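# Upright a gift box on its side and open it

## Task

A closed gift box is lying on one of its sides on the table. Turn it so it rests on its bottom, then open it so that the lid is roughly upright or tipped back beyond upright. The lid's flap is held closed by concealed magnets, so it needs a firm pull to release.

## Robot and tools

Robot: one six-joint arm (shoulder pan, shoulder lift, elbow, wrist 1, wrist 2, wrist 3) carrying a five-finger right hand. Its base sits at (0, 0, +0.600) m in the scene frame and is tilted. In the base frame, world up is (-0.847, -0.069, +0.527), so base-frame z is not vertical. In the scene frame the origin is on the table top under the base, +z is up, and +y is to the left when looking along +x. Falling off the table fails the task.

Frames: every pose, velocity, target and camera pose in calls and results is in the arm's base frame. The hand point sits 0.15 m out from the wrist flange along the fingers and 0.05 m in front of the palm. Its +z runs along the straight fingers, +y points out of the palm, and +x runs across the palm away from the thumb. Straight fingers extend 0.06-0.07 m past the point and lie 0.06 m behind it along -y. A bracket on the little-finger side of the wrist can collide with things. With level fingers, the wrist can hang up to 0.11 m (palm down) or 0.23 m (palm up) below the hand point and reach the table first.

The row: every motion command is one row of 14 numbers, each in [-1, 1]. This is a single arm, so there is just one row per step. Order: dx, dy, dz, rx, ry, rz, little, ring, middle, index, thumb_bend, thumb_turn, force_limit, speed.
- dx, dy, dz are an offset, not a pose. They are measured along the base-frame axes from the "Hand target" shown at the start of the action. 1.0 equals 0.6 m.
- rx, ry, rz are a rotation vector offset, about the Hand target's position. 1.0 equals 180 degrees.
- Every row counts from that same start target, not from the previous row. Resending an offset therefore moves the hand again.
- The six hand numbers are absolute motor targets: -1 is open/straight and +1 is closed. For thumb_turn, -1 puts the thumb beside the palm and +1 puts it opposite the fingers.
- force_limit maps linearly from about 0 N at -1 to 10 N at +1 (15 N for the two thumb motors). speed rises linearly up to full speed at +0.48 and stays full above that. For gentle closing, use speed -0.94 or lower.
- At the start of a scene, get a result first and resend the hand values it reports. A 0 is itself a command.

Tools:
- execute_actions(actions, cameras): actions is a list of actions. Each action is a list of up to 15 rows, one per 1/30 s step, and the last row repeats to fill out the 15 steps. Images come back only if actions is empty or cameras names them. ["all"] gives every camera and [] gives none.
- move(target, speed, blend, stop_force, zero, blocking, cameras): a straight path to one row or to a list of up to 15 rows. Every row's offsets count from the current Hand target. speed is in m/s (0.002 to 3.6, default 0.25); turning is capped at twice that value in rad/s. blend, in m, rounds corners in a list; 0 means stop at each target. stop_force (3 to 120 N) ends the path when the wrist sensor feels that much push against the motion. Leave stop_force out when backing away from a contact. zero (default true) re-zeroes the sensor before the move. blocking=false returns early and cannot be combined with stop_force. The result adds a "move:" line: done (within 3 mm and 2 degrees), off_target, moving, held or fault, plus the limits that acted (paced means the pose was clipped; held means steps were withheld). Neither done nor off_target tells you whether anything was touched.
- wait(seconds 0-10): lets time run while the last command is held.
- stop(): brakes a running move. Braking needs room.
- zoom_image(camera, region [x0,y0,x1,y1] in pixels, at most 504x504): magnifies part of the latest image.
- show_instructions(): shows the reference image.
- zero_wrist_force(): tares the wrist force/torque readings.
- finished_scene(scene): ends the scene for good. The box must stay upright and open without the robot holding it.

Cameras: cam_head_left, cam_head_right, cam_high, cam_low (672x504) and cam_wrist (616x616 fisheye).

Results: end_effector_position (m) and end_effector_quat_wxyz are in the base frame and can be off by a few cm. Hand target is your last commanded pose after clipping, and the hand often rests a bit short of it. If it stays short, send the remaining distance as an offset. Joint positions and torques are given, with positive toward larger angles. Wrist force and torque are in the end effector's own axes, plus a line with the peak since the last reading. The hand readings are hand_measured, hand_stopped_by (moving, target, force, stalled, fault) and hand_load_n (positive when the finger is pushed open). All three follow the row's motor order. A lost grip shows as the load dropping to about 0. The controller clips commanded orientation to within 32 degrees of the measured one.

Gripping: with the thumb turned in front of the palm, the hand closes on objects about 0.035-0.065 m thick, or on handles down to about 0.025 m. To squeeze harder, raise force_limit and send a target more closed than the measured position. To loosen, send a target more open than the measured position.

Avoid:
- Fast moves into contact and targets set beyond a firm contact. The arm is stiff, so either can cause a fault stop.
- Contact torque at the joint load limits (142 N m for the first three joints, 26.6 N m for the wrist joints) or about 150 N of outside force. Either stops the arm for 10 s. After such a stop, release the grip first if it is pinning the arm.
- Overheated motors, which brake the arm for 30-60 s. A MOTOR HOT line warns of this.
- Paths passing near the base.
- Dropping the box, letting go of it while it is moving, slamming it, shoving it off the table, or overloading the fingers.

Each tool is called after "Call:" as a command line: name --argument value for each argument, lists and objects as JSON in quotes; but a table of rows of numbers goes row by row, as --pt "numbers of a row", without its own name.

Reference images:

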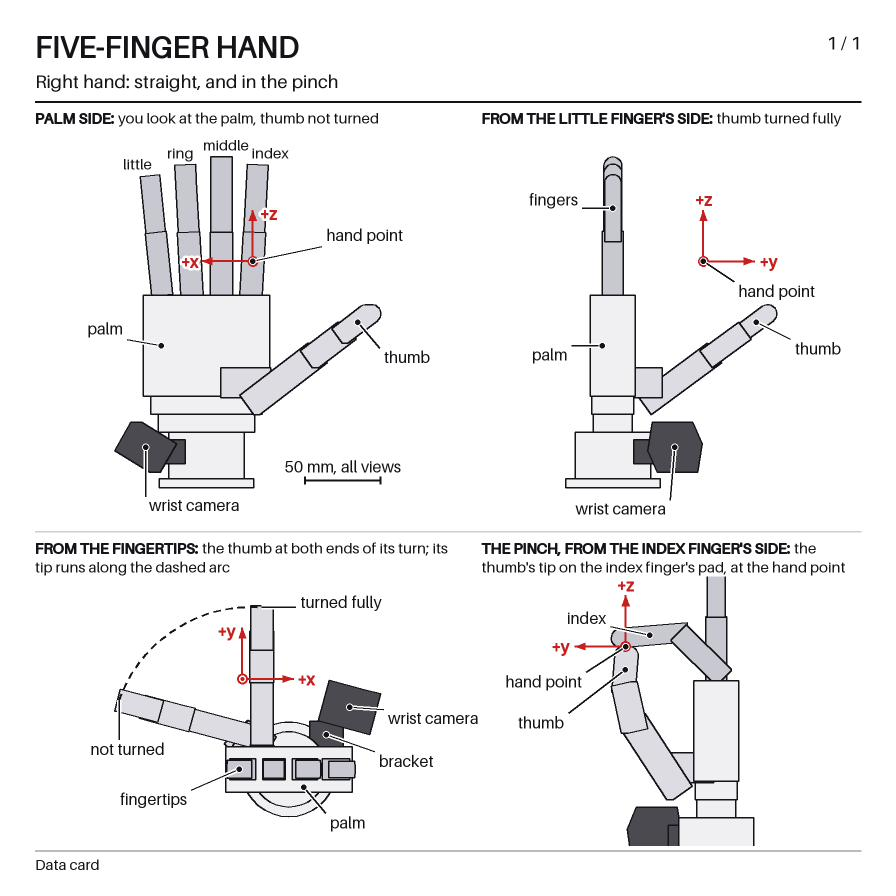

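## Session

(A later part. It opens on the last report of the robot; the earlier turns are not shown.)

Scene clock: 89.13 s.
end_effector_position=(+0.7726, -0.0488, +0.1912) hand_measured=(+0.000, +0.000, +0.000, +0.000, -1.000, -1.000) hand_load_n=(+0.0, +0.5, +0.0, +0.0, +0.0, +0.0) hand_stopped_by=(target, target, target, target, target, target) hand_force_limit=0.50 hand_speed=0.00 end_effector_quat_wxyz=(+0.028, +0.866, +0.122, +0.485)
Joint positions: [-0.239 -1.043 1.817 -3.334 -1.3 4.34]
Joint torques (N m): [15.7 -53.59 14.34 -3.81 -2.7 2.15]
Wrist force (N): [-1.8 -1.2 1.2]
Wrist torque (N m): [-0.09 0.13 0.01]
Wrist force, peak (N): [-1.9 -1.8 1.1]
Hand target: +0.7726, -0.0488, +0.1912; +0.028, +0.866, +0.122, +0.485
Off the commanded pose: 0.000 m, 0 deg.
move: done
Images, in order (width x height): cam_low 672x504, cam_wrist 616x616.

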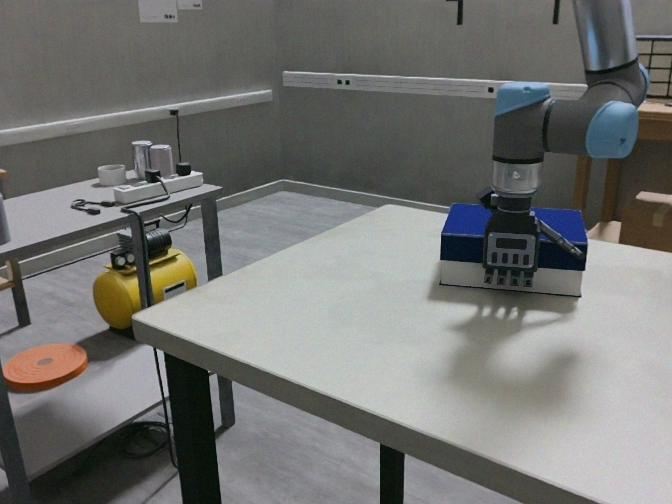

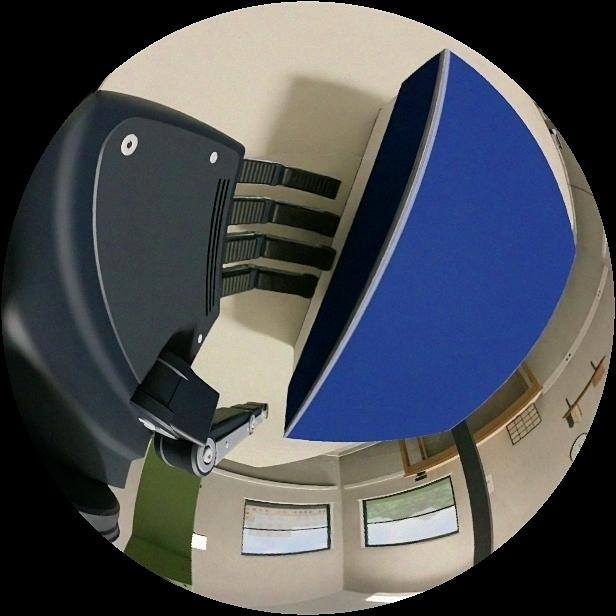

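Call:
move --target '[0.0061,-0.0323,0.0056,0,0,0,0,0,0,0,-1,-1,0.5,0]' --speed 0.015 --stop_force 3 --cameras '["cam_wrist","cam_low","cam_head_left"]'

Call:
zoom_image --camera "cam_wrist" --region '[200, 100, 500, 400]'

Scene clock: 92.00 s.
end_effector_position=(+0.7763, -0.0682, +0.1946) hand_measured=(+0.000, +0.000, +0.000, +0.000, -1.000, -1.000) hand_load_n=(+0.0, +0.0, +0.0, +0.5, +0.0, +0.5) hand_stopped_by=(target, target, target, target, target, target) hand_force_limit=0.50 hand_speed=0.00 end_effector_quat_wxyz=(+0.028, +0.866, +0.122, +0.485)
Joint positions: [-0.271 -1.043 1.803 -3.316 -1.273 4.321]
Joint torques (N m): [14.14 -35.42 13.81 -3.77 -2.76 1.84]
Wrist force (N): [-1.6 -1.3 1.4]
Wrist torque (N m): [-0.10 0.12 0.01]
Wrist force, peak (N): [-1.8 -1.7 1.7]
Hand target: +0.7763, -0.0682, +0.1946; +0.028, +0.866, +0.122, +0.485
Off the commanded pose: 0.000 m, 0 deg.
move: done
Images, in order (width x height): cam_head_left 672x504, cam_low 672x504, cam_wrist 616x616.

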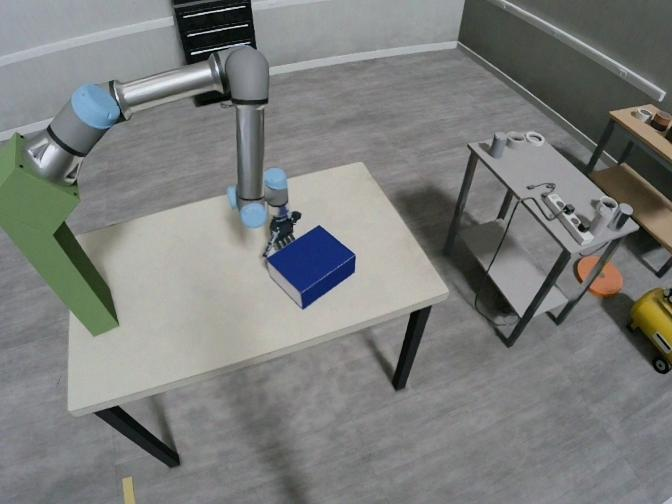

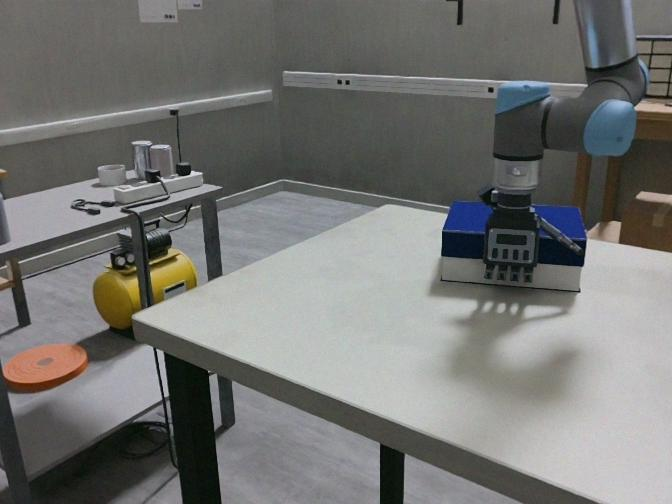

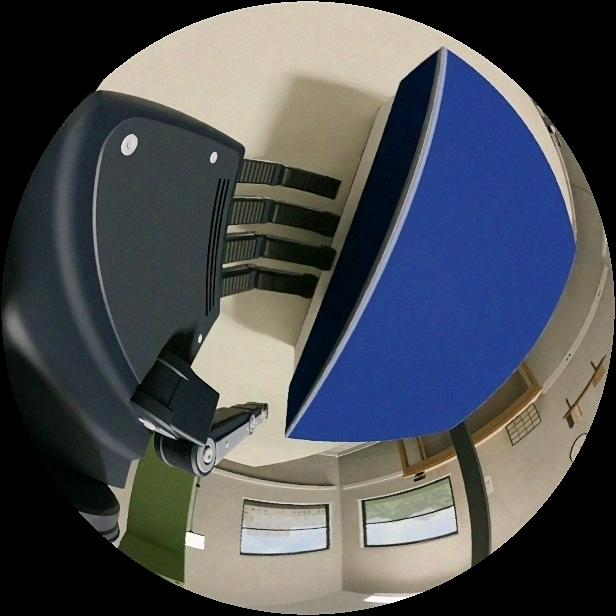

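Scaled by 1.680 from the camera's 616x616 image, which has a finer 880x880 frame.

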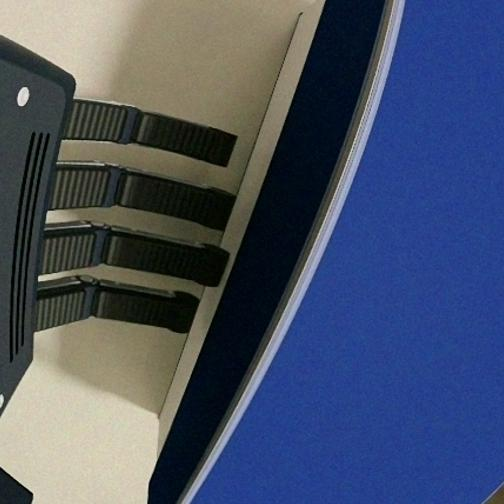

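Call:
move --target '[-0.0212,-0.0017,0.0132,0,0,0,0,0,0,0,-1,-1,0.5,0]' --speed 0.03 --cameras '["cam_wrist","cam_low","cam_high"]'

Call:
zoom_image --camera "cam_low" --region '[420, 170, 610, 310]'

Call:
zoom_image --camera "cam_wrist" --region '[200, 100, 500, 400]'

Scene clock: 93.37 s.
end_effector_position=(+0.7634, -0.0693, +0.2025) hand_measured=(+0.000, +0.000, +0.000, +0.000, -1.000, -1.000) hand_load_n=(+0.0, +0.0, +0.0, +0.0, -0.5, +0.0) hand_stopped_by=(target, target, target, target, target, target) hand_force_limit=0.50 hand_speed=0.00 end_effector_quat_wxyz=(+0.028, +0.866, +0.122, +0.485) end_effector_velocity=(+0.002, +0.000, +0.000) end_effector_angular_velocity=(+0.001, -0.001, +0.000)
Joint positions: [-0.279 -1.08 1.839 -3.313 -1.266 4.316]
Joint velocities: [0 0.004 -0.006 0 0 0.001]
Joint torques (N m): [3.14 -34.89 -10.5 -1.44 0.53 -1.21]
Wrist force (N): [-1.5 -1.0 1.3]
Wrist torque (N m): [-0.06 0.12 0.03]
Wrist force, peak (N): [-2.0 -0.8 1.7]
Hand target: +0.7635, -0.0692, +0.2025; +0.028, +0.866, +0.122, +0.485
Off the commanded pose: 0.000 m, 0 deg.
move: done
Images, in order (width x height): cam_high 672x504, cam_low 672x504, cam_wrist 616x616.

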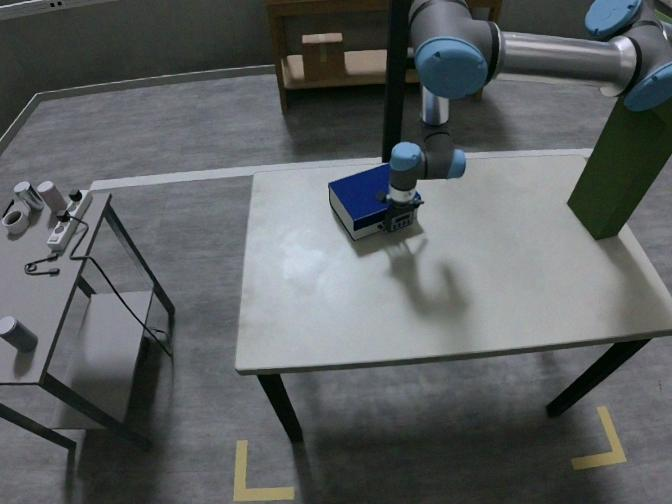

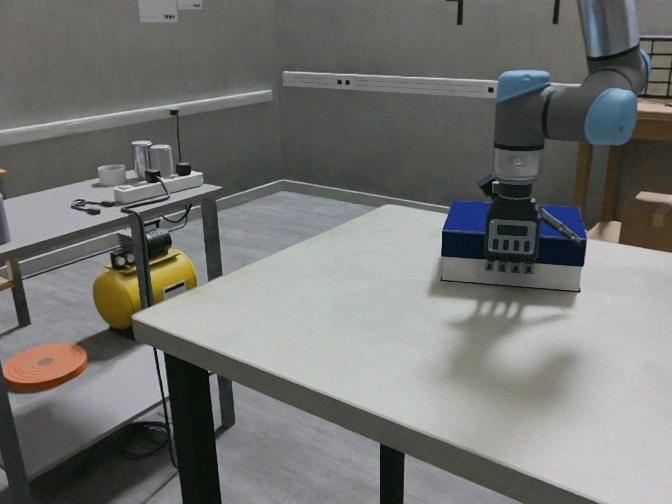

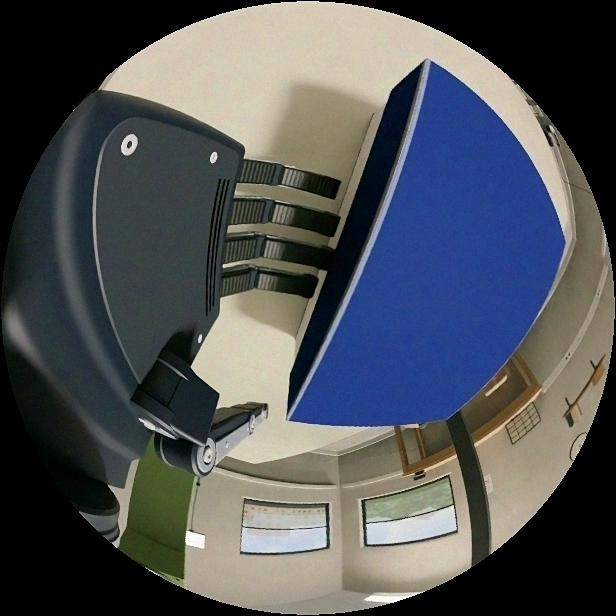

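Scaled by 2.653 from the camera's 672x504 image, which has a finer 960x720 frame.

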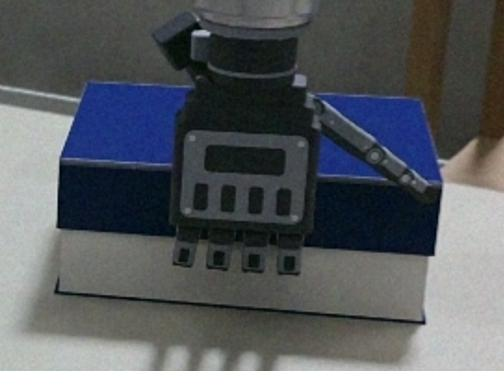

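Scaled by 1.680 from the camera's 616x616 image, which has a finer 880x880 frame.

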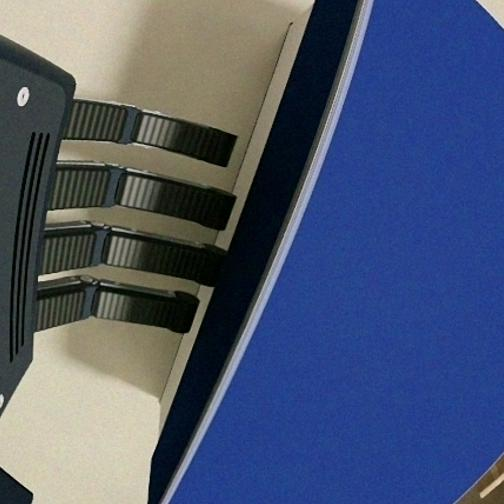

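Call:
move --target '[-0.0169,-0.0014,0.0106,0,0,0,0,0,0,0,-1,-1,0.5,0]' --speed 0.03 --cameras '["cam_wrist","cam_low"]'

Call:
zoom_image --camera "cam_low" --region '[420, 170, 610, 310]'

Call:
zoom_image --camera "cam_wrist" --region '[200, 100, 500, 400]'

Scene clock: 94.40 s.
end_effector_position=(+0.7532, -0.0701, +0.2088) hand_measured=(+0.000, +0.000, +0.000, +0.000, -1.000, -1.000) hand_load_n=(+0.0, +0.0, +0.5, +0.0, +0.0, +0.0) hand_stopped_by=(target, target, target, target, target, target) hand_force_limit=0.50 hand_speed=0.00 end_effector_quat_wxyz=(+0.028, +0.866, +0.122, +0.485) end_effector_velocity=(+0.001, -0.002, -0.001) end_effector_angular_velocity=(+0.001, +0.001, -0.003)
Joint positions: [-0.286 -1.109 1.866 -3.309 -1.261 4.312]
Joint velocities: [-0.001 0.005 -0.005 0 -0.002 0.002]
Joint torques (N m): [0.55 -35.19 -11.6 -1.71 0.64 -1.23]
Wrist force (N): [-1.8 -1.0 1.1]
Wrist torque (N m): [-0.04 0.18 0.01]
Wrist force, peak (N): [-1.7 -1.5 3.0]
Hand target: +0.7534, -0.0700, +0.2089; +0.028, +0.866, +0.122, +0.485
Off the commanded pose: 0.000 m, 0 deg.
move: done
Images, in order (width x height): cam_low 672x504, cam_wrist 616x616.

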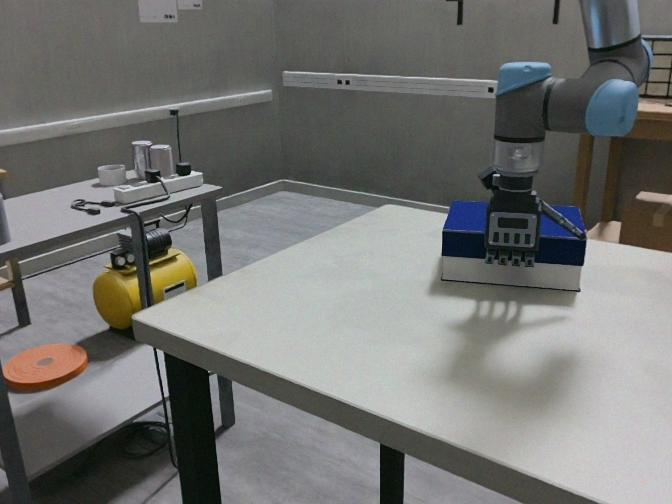

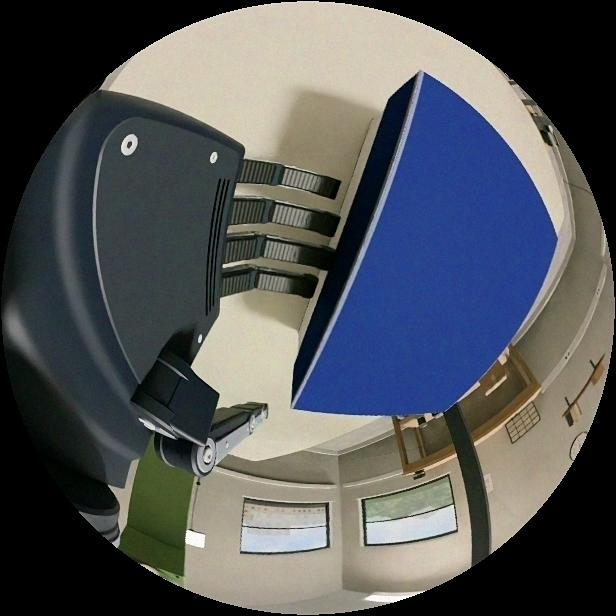

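Scaled by 2.653 from the camera's 672x504 image, which has a finer 960x720 frame.

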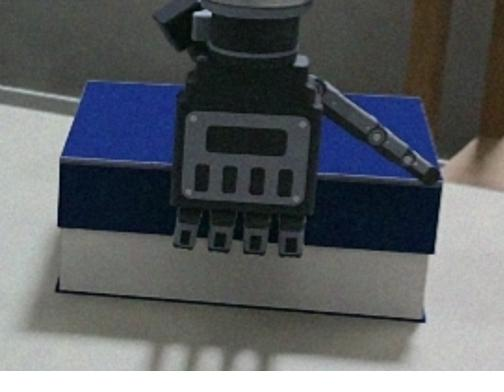

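Scaled by 1.680 from the camera's 616x616 image, which has a finer 880x880 frame.

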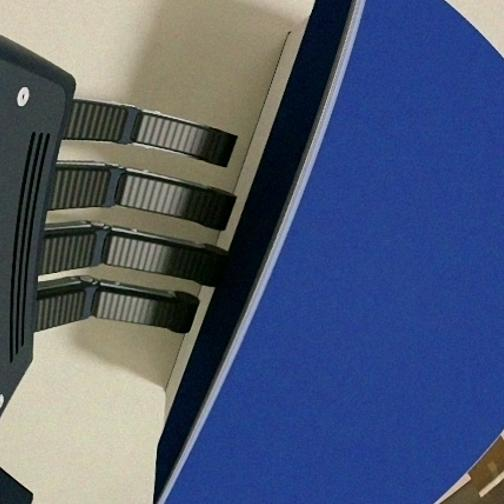

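Call:
move --pt "-0.003 0.0161 -0.0028 0 0 0 0 0 0 0 -1 -1 0.5 0" --pt "0.0421 0.0198 -0.031 0 0 0 0 0 0 0 -1 -1 0.5 0" --pt "0.046 -0.0012 -0.0273 0 0 0 0 0 0 0 -1 -1 0.5 0" --pt "-0.0105 -0.0205 0.0122 0 0 0 0 0 0 0 -1 -1 0.5 0" --speed '[0.06,0.08,0.03,0.02]' --cameras '["cam_wrist","cam_low","cam_high"]'

Call:
zoom_image --camera "cam_low" --region '[420, 170, 610, 310]'

Call:
zoom_image --camera "cam_wrist" --region '[200, 100, 500, 400]'

Scene clock: 100.30 s.
end_effector_position=(+0.7469, -0.0824, +0.2161) hand_measured=(+0.000, +0.000, +0.000, +0.000, -1.000, -1.000) hand_load_n=(+0.0, +0.0, +0.0, +0.0, +0.0, +0.0) hand_stopped_by=(target, target, target, target, target, target) hand_force_limit=0.50 hand_speed=0.00 end_effector_quat_wxyz=(+0.028, +0.866, +0.122, +0.485)
Joint positions: [-0.312 -1.133 1.879 -3.294 -1.239 4.297]
Joint torques (N m): [5.55 -34.72 -11.06 -2.3 -0.16 -0.88]
Wrist force (N): [-1.2 -1.5 1.0]
Wrist torque (N m): [-0.04 0.15 0.01]
Wrist force, peak (N): [-1.9 -1.3 3.0]
Hand target: +0.7471, -0.0823, +0.2162; +0.028, +0.866, +0.122, +0.485
Off the commanded pose: 0.000 m, 0 deg.
move: done
Images, in order (width x height): cam_high 672x504, cam_low 672x504, cam_wrist 616x616.

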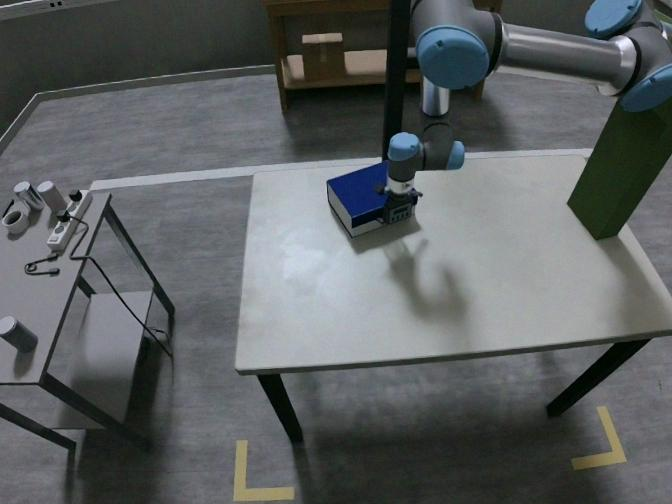

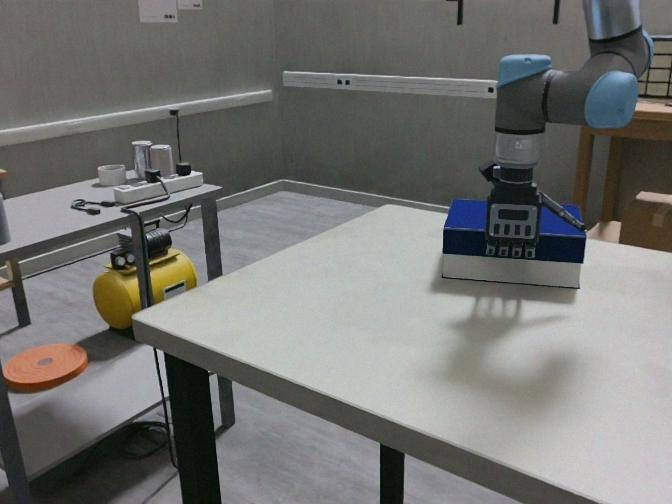

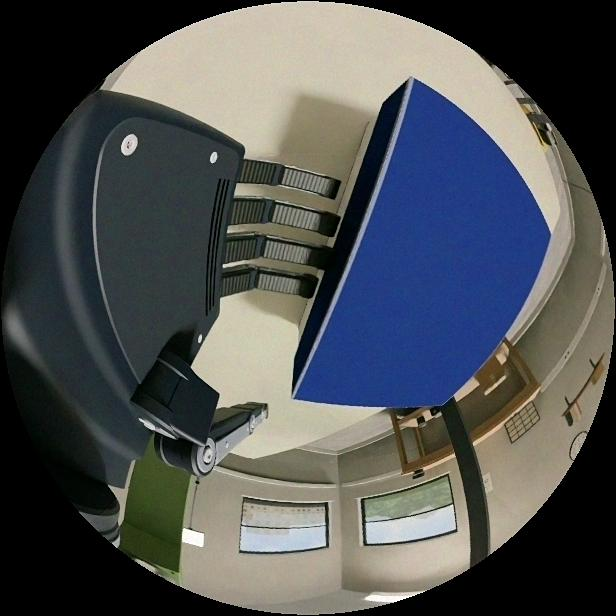

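Scaled by 2.653 from the camera's 672x504 image, which has a finer 960x720 frame.

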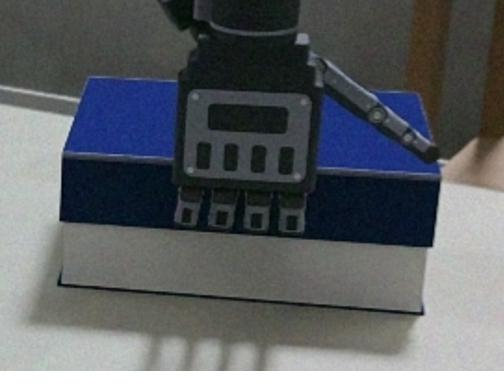

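Scaled by 1.680 from the camera's 616x616 image, which has a finer 880x880 frame.

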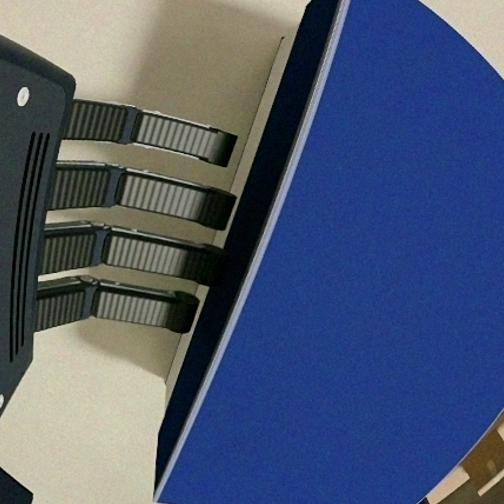

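Call:
zoom_image --camera "cam_low" --region '[540, 190, 600, 300]'

Call:
zoom_image --camera "cam_wrist" --region '[310, 60, 430, 260]'

Call:
zoom_image --camera "cam_low" --region '[430, 190, 490, 300]'

Call:
zoom_image --camera "cam_high" --region '[310, 140, 430, 250]'

Scaled by 4.582 from the camera's 672x504 image, which has a finer 960x720 frame.

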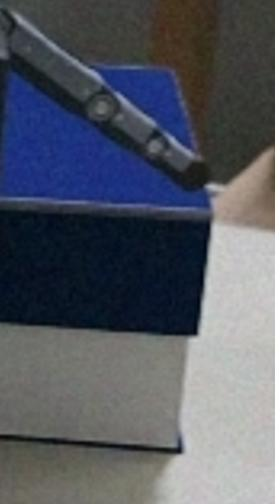

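Scaled by 2.520 from the camera's 616x616 image, which has a finer 880x880 frame.

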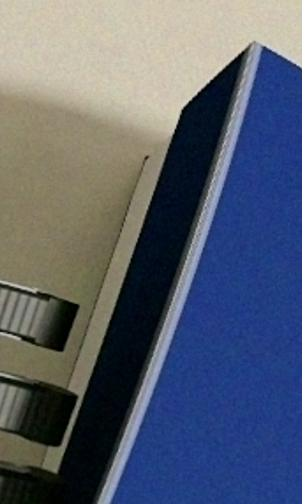

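Scaled by 4.582 from the camera's 672x504 image, which has a finer 960x720 frame.

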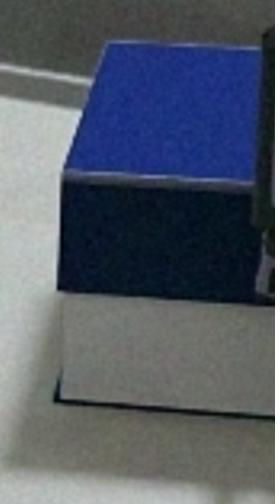

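Scaled by 4.200 from the camera's 672x504 image, which has a finer 960x720 frame.

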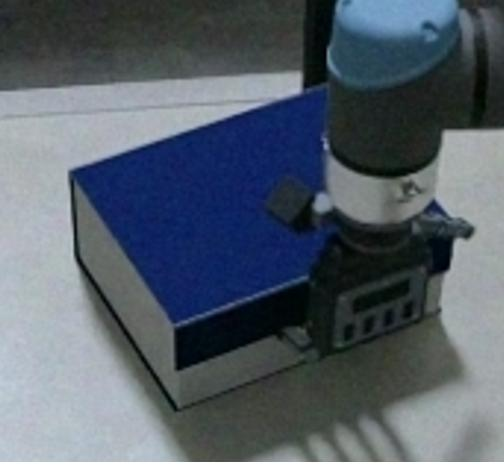

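Call:
move --pt "-0.0515 0.0452 0.018 0 0 0 0 0 0 0 -1 -1 0.5 0" --pt "-0.2967 0.0417 0.0663 0 0 0 0 0 0 0 -1 -1 0.5 0" --pt "-0.2653 -0.208 -0.0893 -0.436 -0.0866 0.2342 0 0 0 0 -1 -1 0.5 0" --speed 0.4 --blend '[0.02,0.05,0]' --cameras '["all"]'

Call:
zoom_image --camera "cam_head_left" --region '[220, 190, 400, 330]'

Call:
zoom_image --camera "cam_wrist" --region '[200, 60, 560, 400]'

Call:
zoom_image --camera "cam_low" --region '[420, 170, 610, 310]'

Scene clock: 109.80 s.
end_effector_position=(+0.5879, -0.2072, +0.1627) hand_measured=(+0.000, +0.000, +0.000, +0.000, -1.000, -1.000) hand_load_n=(+0.0, +0.0, +0.0, +0.0, +0.0, +0.0) hand_stopped_by=(target, target, target, target, target, target) hand_force_limit=0.50 hand_speed=0.00 end_effector_quat_wxyz=(+0.408, +0.493, +0.667, +0.381)
Joint positions: [-0.925 -0.943 2.357 -3.879 -0.645 2.388]
Joint torques (N m): [-5.11 -18.45 14.33 -2.41 -0.75 -2.35]
Wrist force (N): [-1.5 -1.3 1.3]
Wrist torque (N m): [-0.08 0.09 -0.06]
Wrist force, peak (N): [-0.7 -2.6 2.0]
Hand target: +0.5879, -0.2071, +0.1626; +0.408, +0.492, +0.668, +0.381
Off the commanded pose: 0.000 m, 0 deg.
move: done

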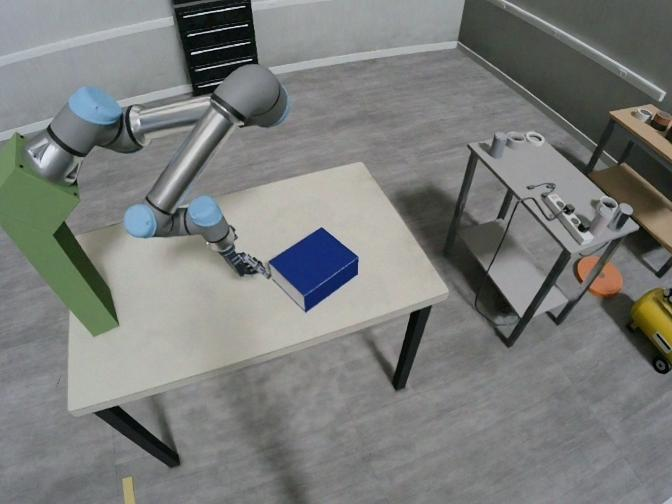

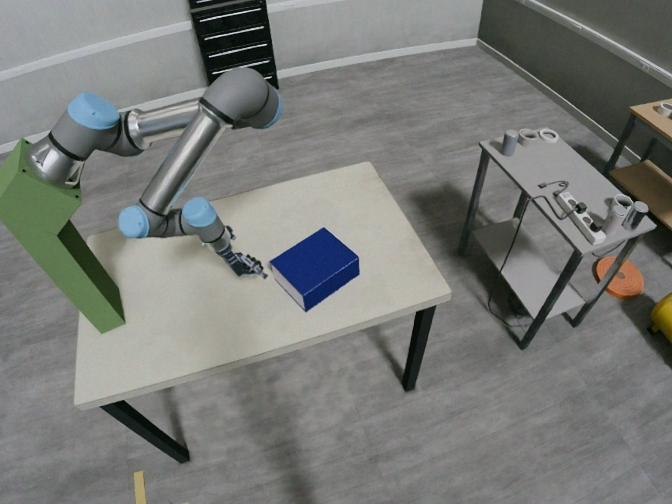

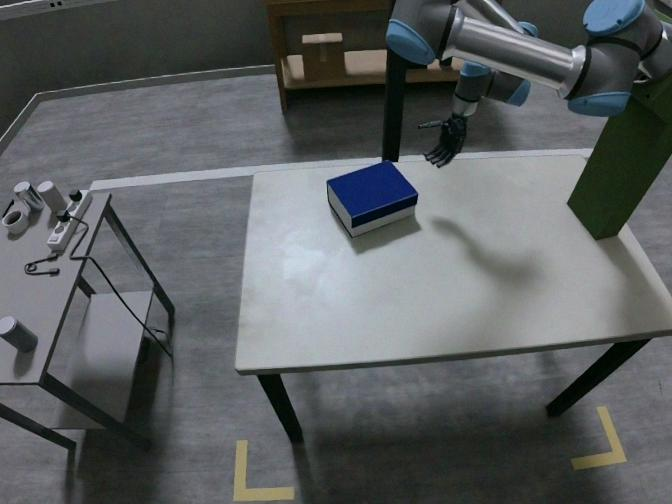

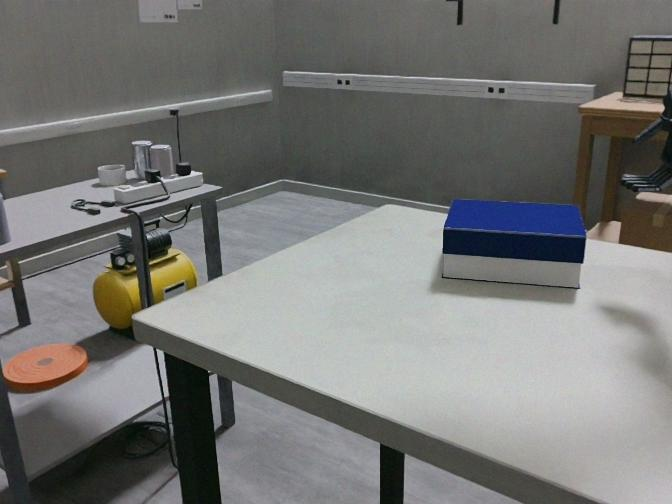

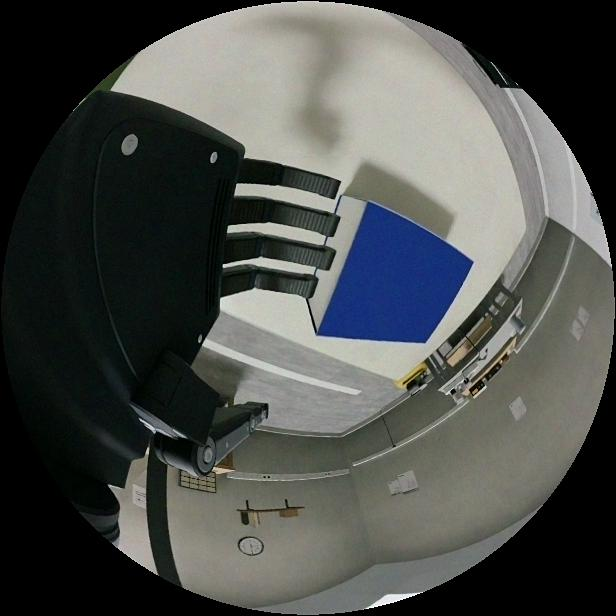

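Scaled by 2.800 from the camera's 672x504 image, which has a finer 960x720 frame.

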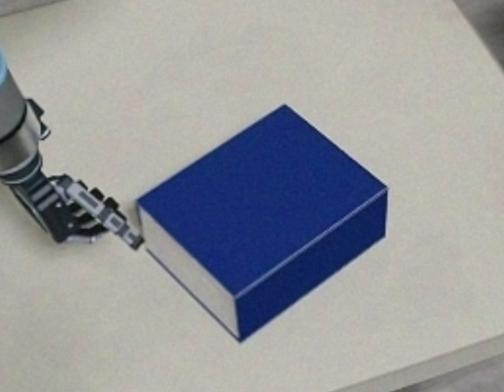

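Scaled by 1.400 from the camera's 616x616 image, which has a finer 880x880 frame.

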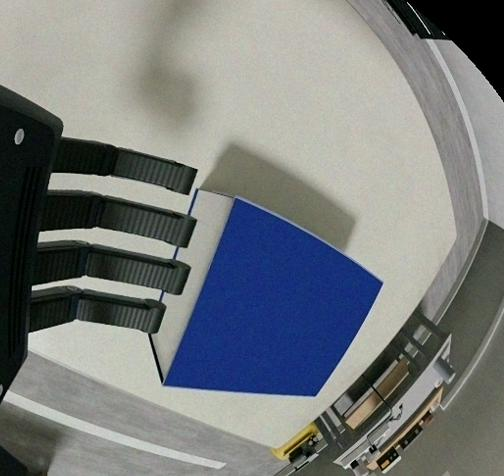

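Scaled by 2.653 from the camera's 672x504 image, which has a finer 960x720 frame.

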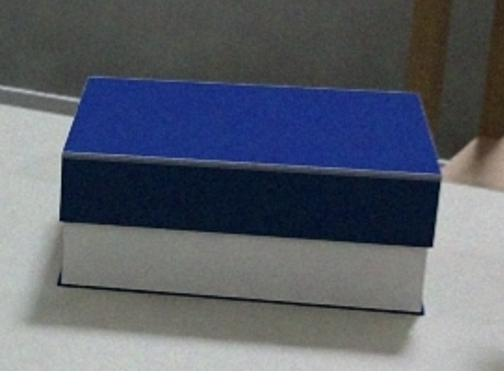

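Call:
move --pt "0.2022 0.013 -0.045 0 0 0 0 0 0 0 -1 -1 0.5 0" --pt "0.2205 0.0217 -0.0145 0 0 0 0 0 0 0 -1 -1 0.5 0" --speed '[0.2,0.04]' --cameras '["cam_wrist","cam_low","cam_head_left"]'

Call:
zoom_image --camera "cam_low" --region '[430, 120, 672, 310]'

Call:
zoom_image --camera "cam_wrist" --region '[200, 100, 500, 400]'

Call:
zoom_image --camera "cam_head_left" --region '[220, 190, 400, 330]'

Scene clock: 113.40 s.
end_effector_position=(+0.7204, -0.1941, +0.1541) hand_measured=(+0.000, +0.000, +0.000, +0.000, -1.000, -1.000) hand_load_n=(+0.0, +0.0, +0.0, +0.5, +0.0, +0.0) hand_stopped_by=(target, target, target, target, target, target) hand_force_limit=0.50 hand_speed=0.00 end_effector_quat_wxyz=(+0.408, +0.492, +0.668, +0.381) end_effector_velocity=(-0.001, +0.000, -0.003) end_effector_angular_velocity=(+0.001, -0.001, +0.000)
Joint positions: [-0.682 -0.8 1.998 -3.813 -0.846 2.59]
Joint velocities: [-0.002 0.006 0.001 -0.007 0.002 0]
Joint torques (N m): [-27.12 -24.47 17.63 -3.64 2.18 -1.17]
Wrist force (N): [-1.3 -1.3 0.9]
Wrist torque (N m): [-0.06 0.11 -0.06]
Wrist force, peak (N): [-1.7 -1.1 2.4]
Hand target: +0.7202, -0.1941, +0.1539; +0.408, +0.492, +0.668, +0.381
Off the commanded pose: 0.000 m, 0 deg.
move: done
Images, in order (width x height): cam_head_left 672x504, cam_low 672x504, cam_wrist 616x616.

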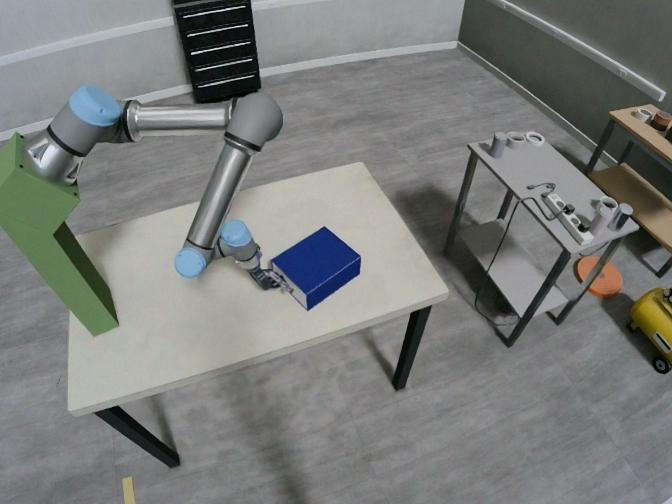

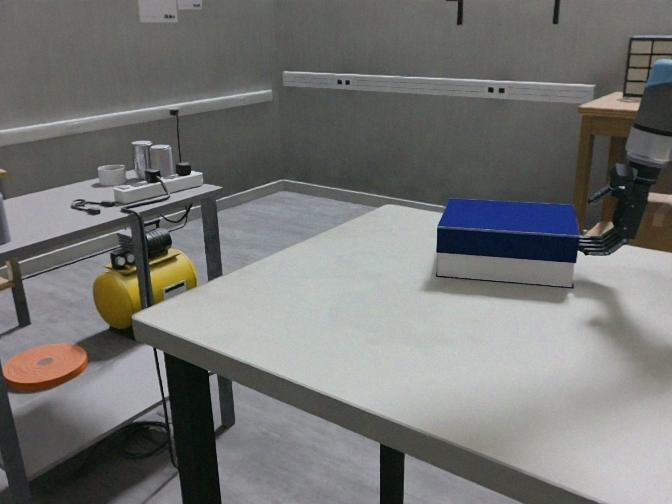

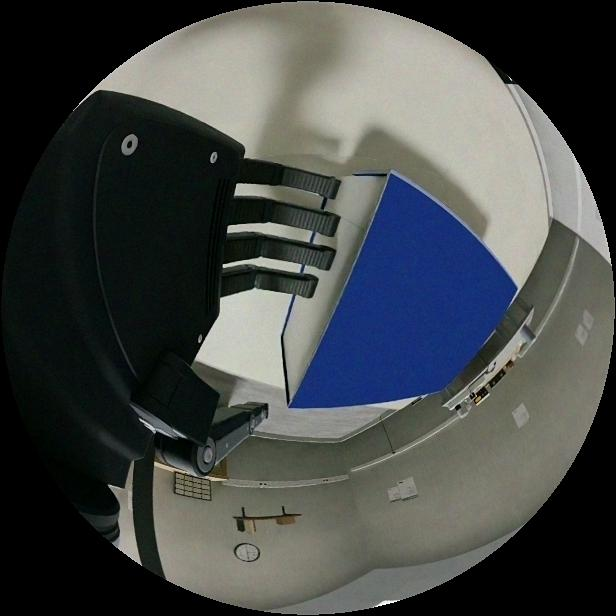

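Scaled by 2.083 from the camera's 672x504 image, which has a finer 960x720 frame.

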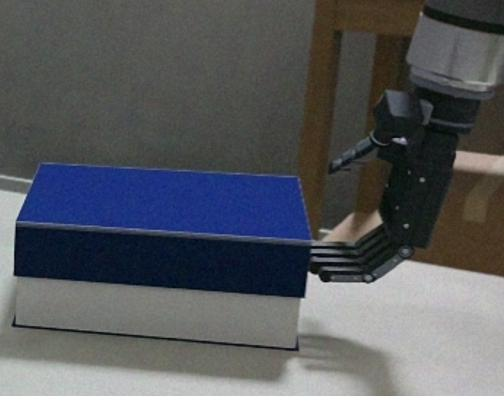

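Scaled by 1.680 from the camera's 616x616 image, which has a finer 880x880 frame.

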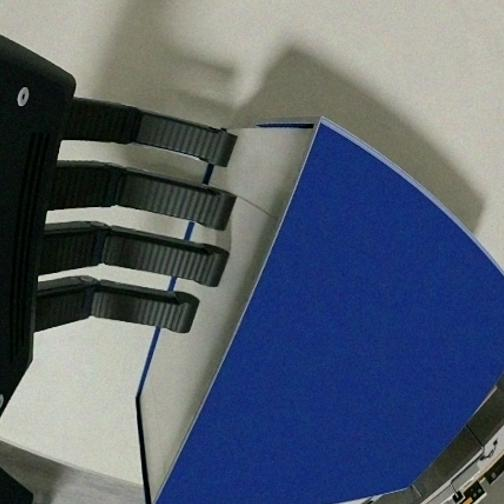

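Scaled by 2.800 from the camera's 672x504 image, which has a finer 960x720 frame.

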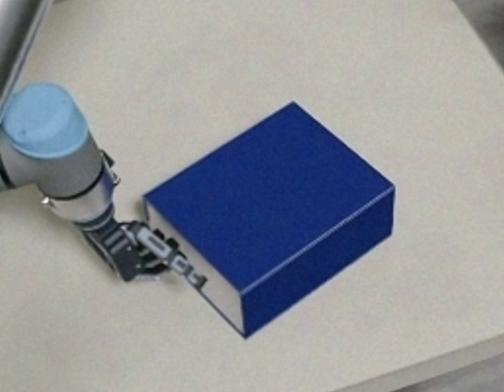

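Call:
move --target '[-0.0498,-0.0013,0.0463,0,0,0,0,0,0,0,-1,-1,0.5,0]' --speed 0.025 --cameras '["cam_wrist","cam_low","cam_head_left"]'

Call:
zoom_image --camera "cam_low" --region '[430, 120, 672, 310]'

Call:
zoom_image --camera "cam_wrist" --region '[200, 100, 500, 400]'

Call:
zoom_image --camera "cam_head_left" --region '[220, 190, 400, 330]'

Scene clock: 115.67 s.
end_effector_position=(+0.6902, -0.1950, +0.1817) hand_measured=(+0.000, +0.000, +0.000, +0.000, -1.000, -1.000) hand_load_n=(+0.0, +0.0, +0.0, +0.0, +0.0, +0.0) hand_stopped_by=(target, target, target, target, target, target) hand_force_limit=0.50 hand_speed=0.00 end_effector_quat_wxyz=(+0.408, +0.493, +0.668, +0.381)
Joint positions: [-0.724 -0.899 2.093 -3.788 -0.809 2.561]
Joint torques (N m): [-3.33 -23.61 -7.19 -2.65 -0.84 0.09]
Wrist force (N): [-1.4 -1.3 1.0]
Wrist torque (N m): [-0.05 0.09 0.04]
Wrist force, peak (N): [-1.2 -2.1 2.6]
Hand target: +0.6903, -0.1949, +0.1817; +0.408, +0.492, +0.668, +0.381
Off the commanded pose: 0.000 m, 0 deg.
move: done
Images, in order (width x height): cam_head_left 672x504, cam_low 672x504, cam_wrist 616x616.

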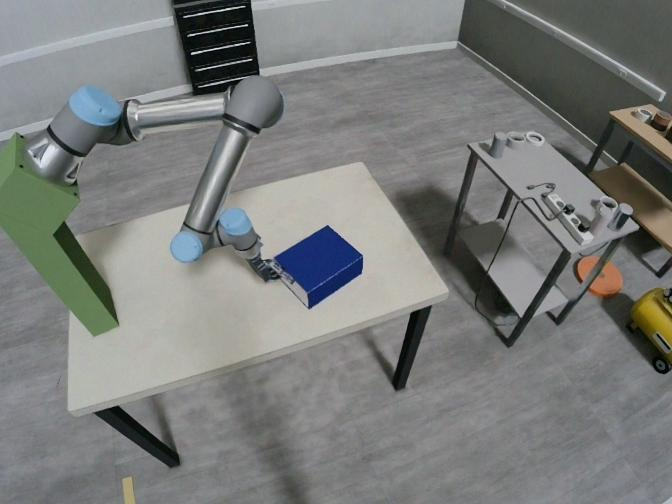

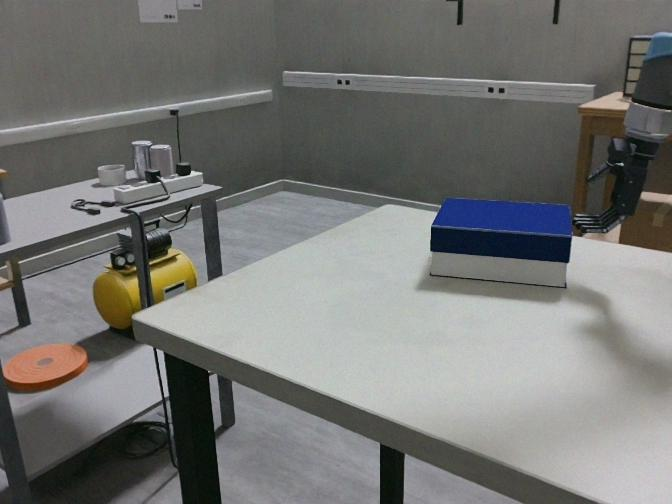

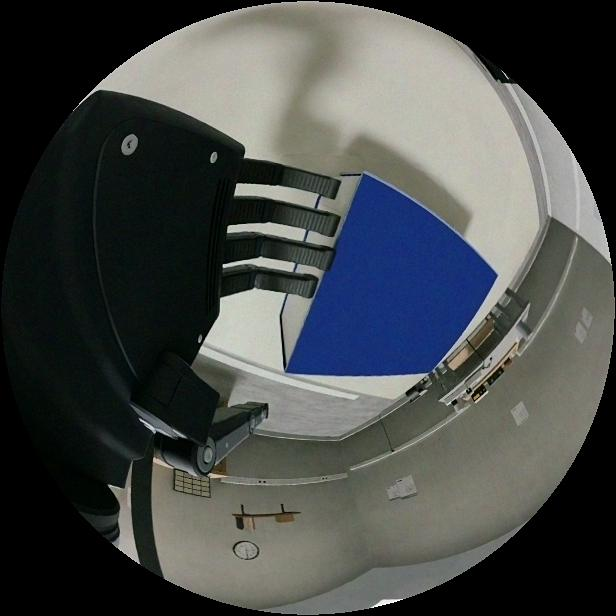

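Scaled by 2.083 from the camera's 672x504 image, which has a finer 960x720 frame.

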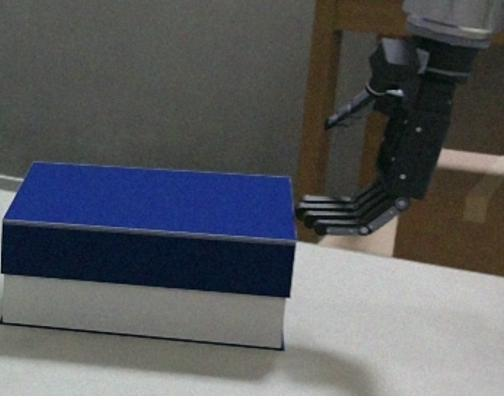

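Scaled by 1.680 from the camera's 616x616 image, which has a finer 880x880 frame.

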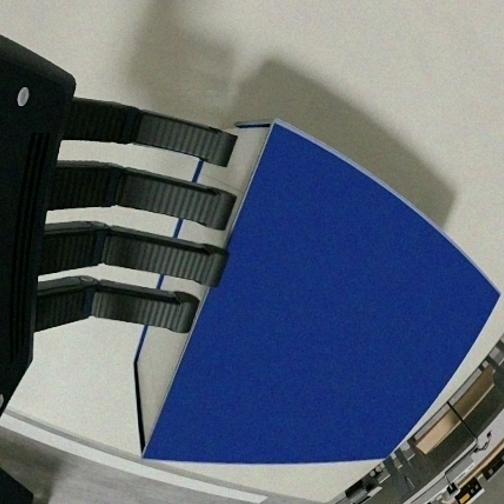

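Scaled by 2.800 from the camera's 672x504 image, which has a finer 960x720 frame.

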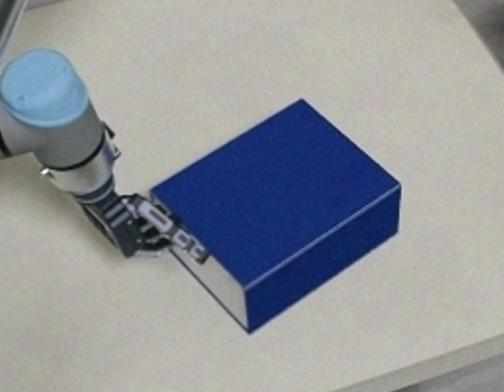

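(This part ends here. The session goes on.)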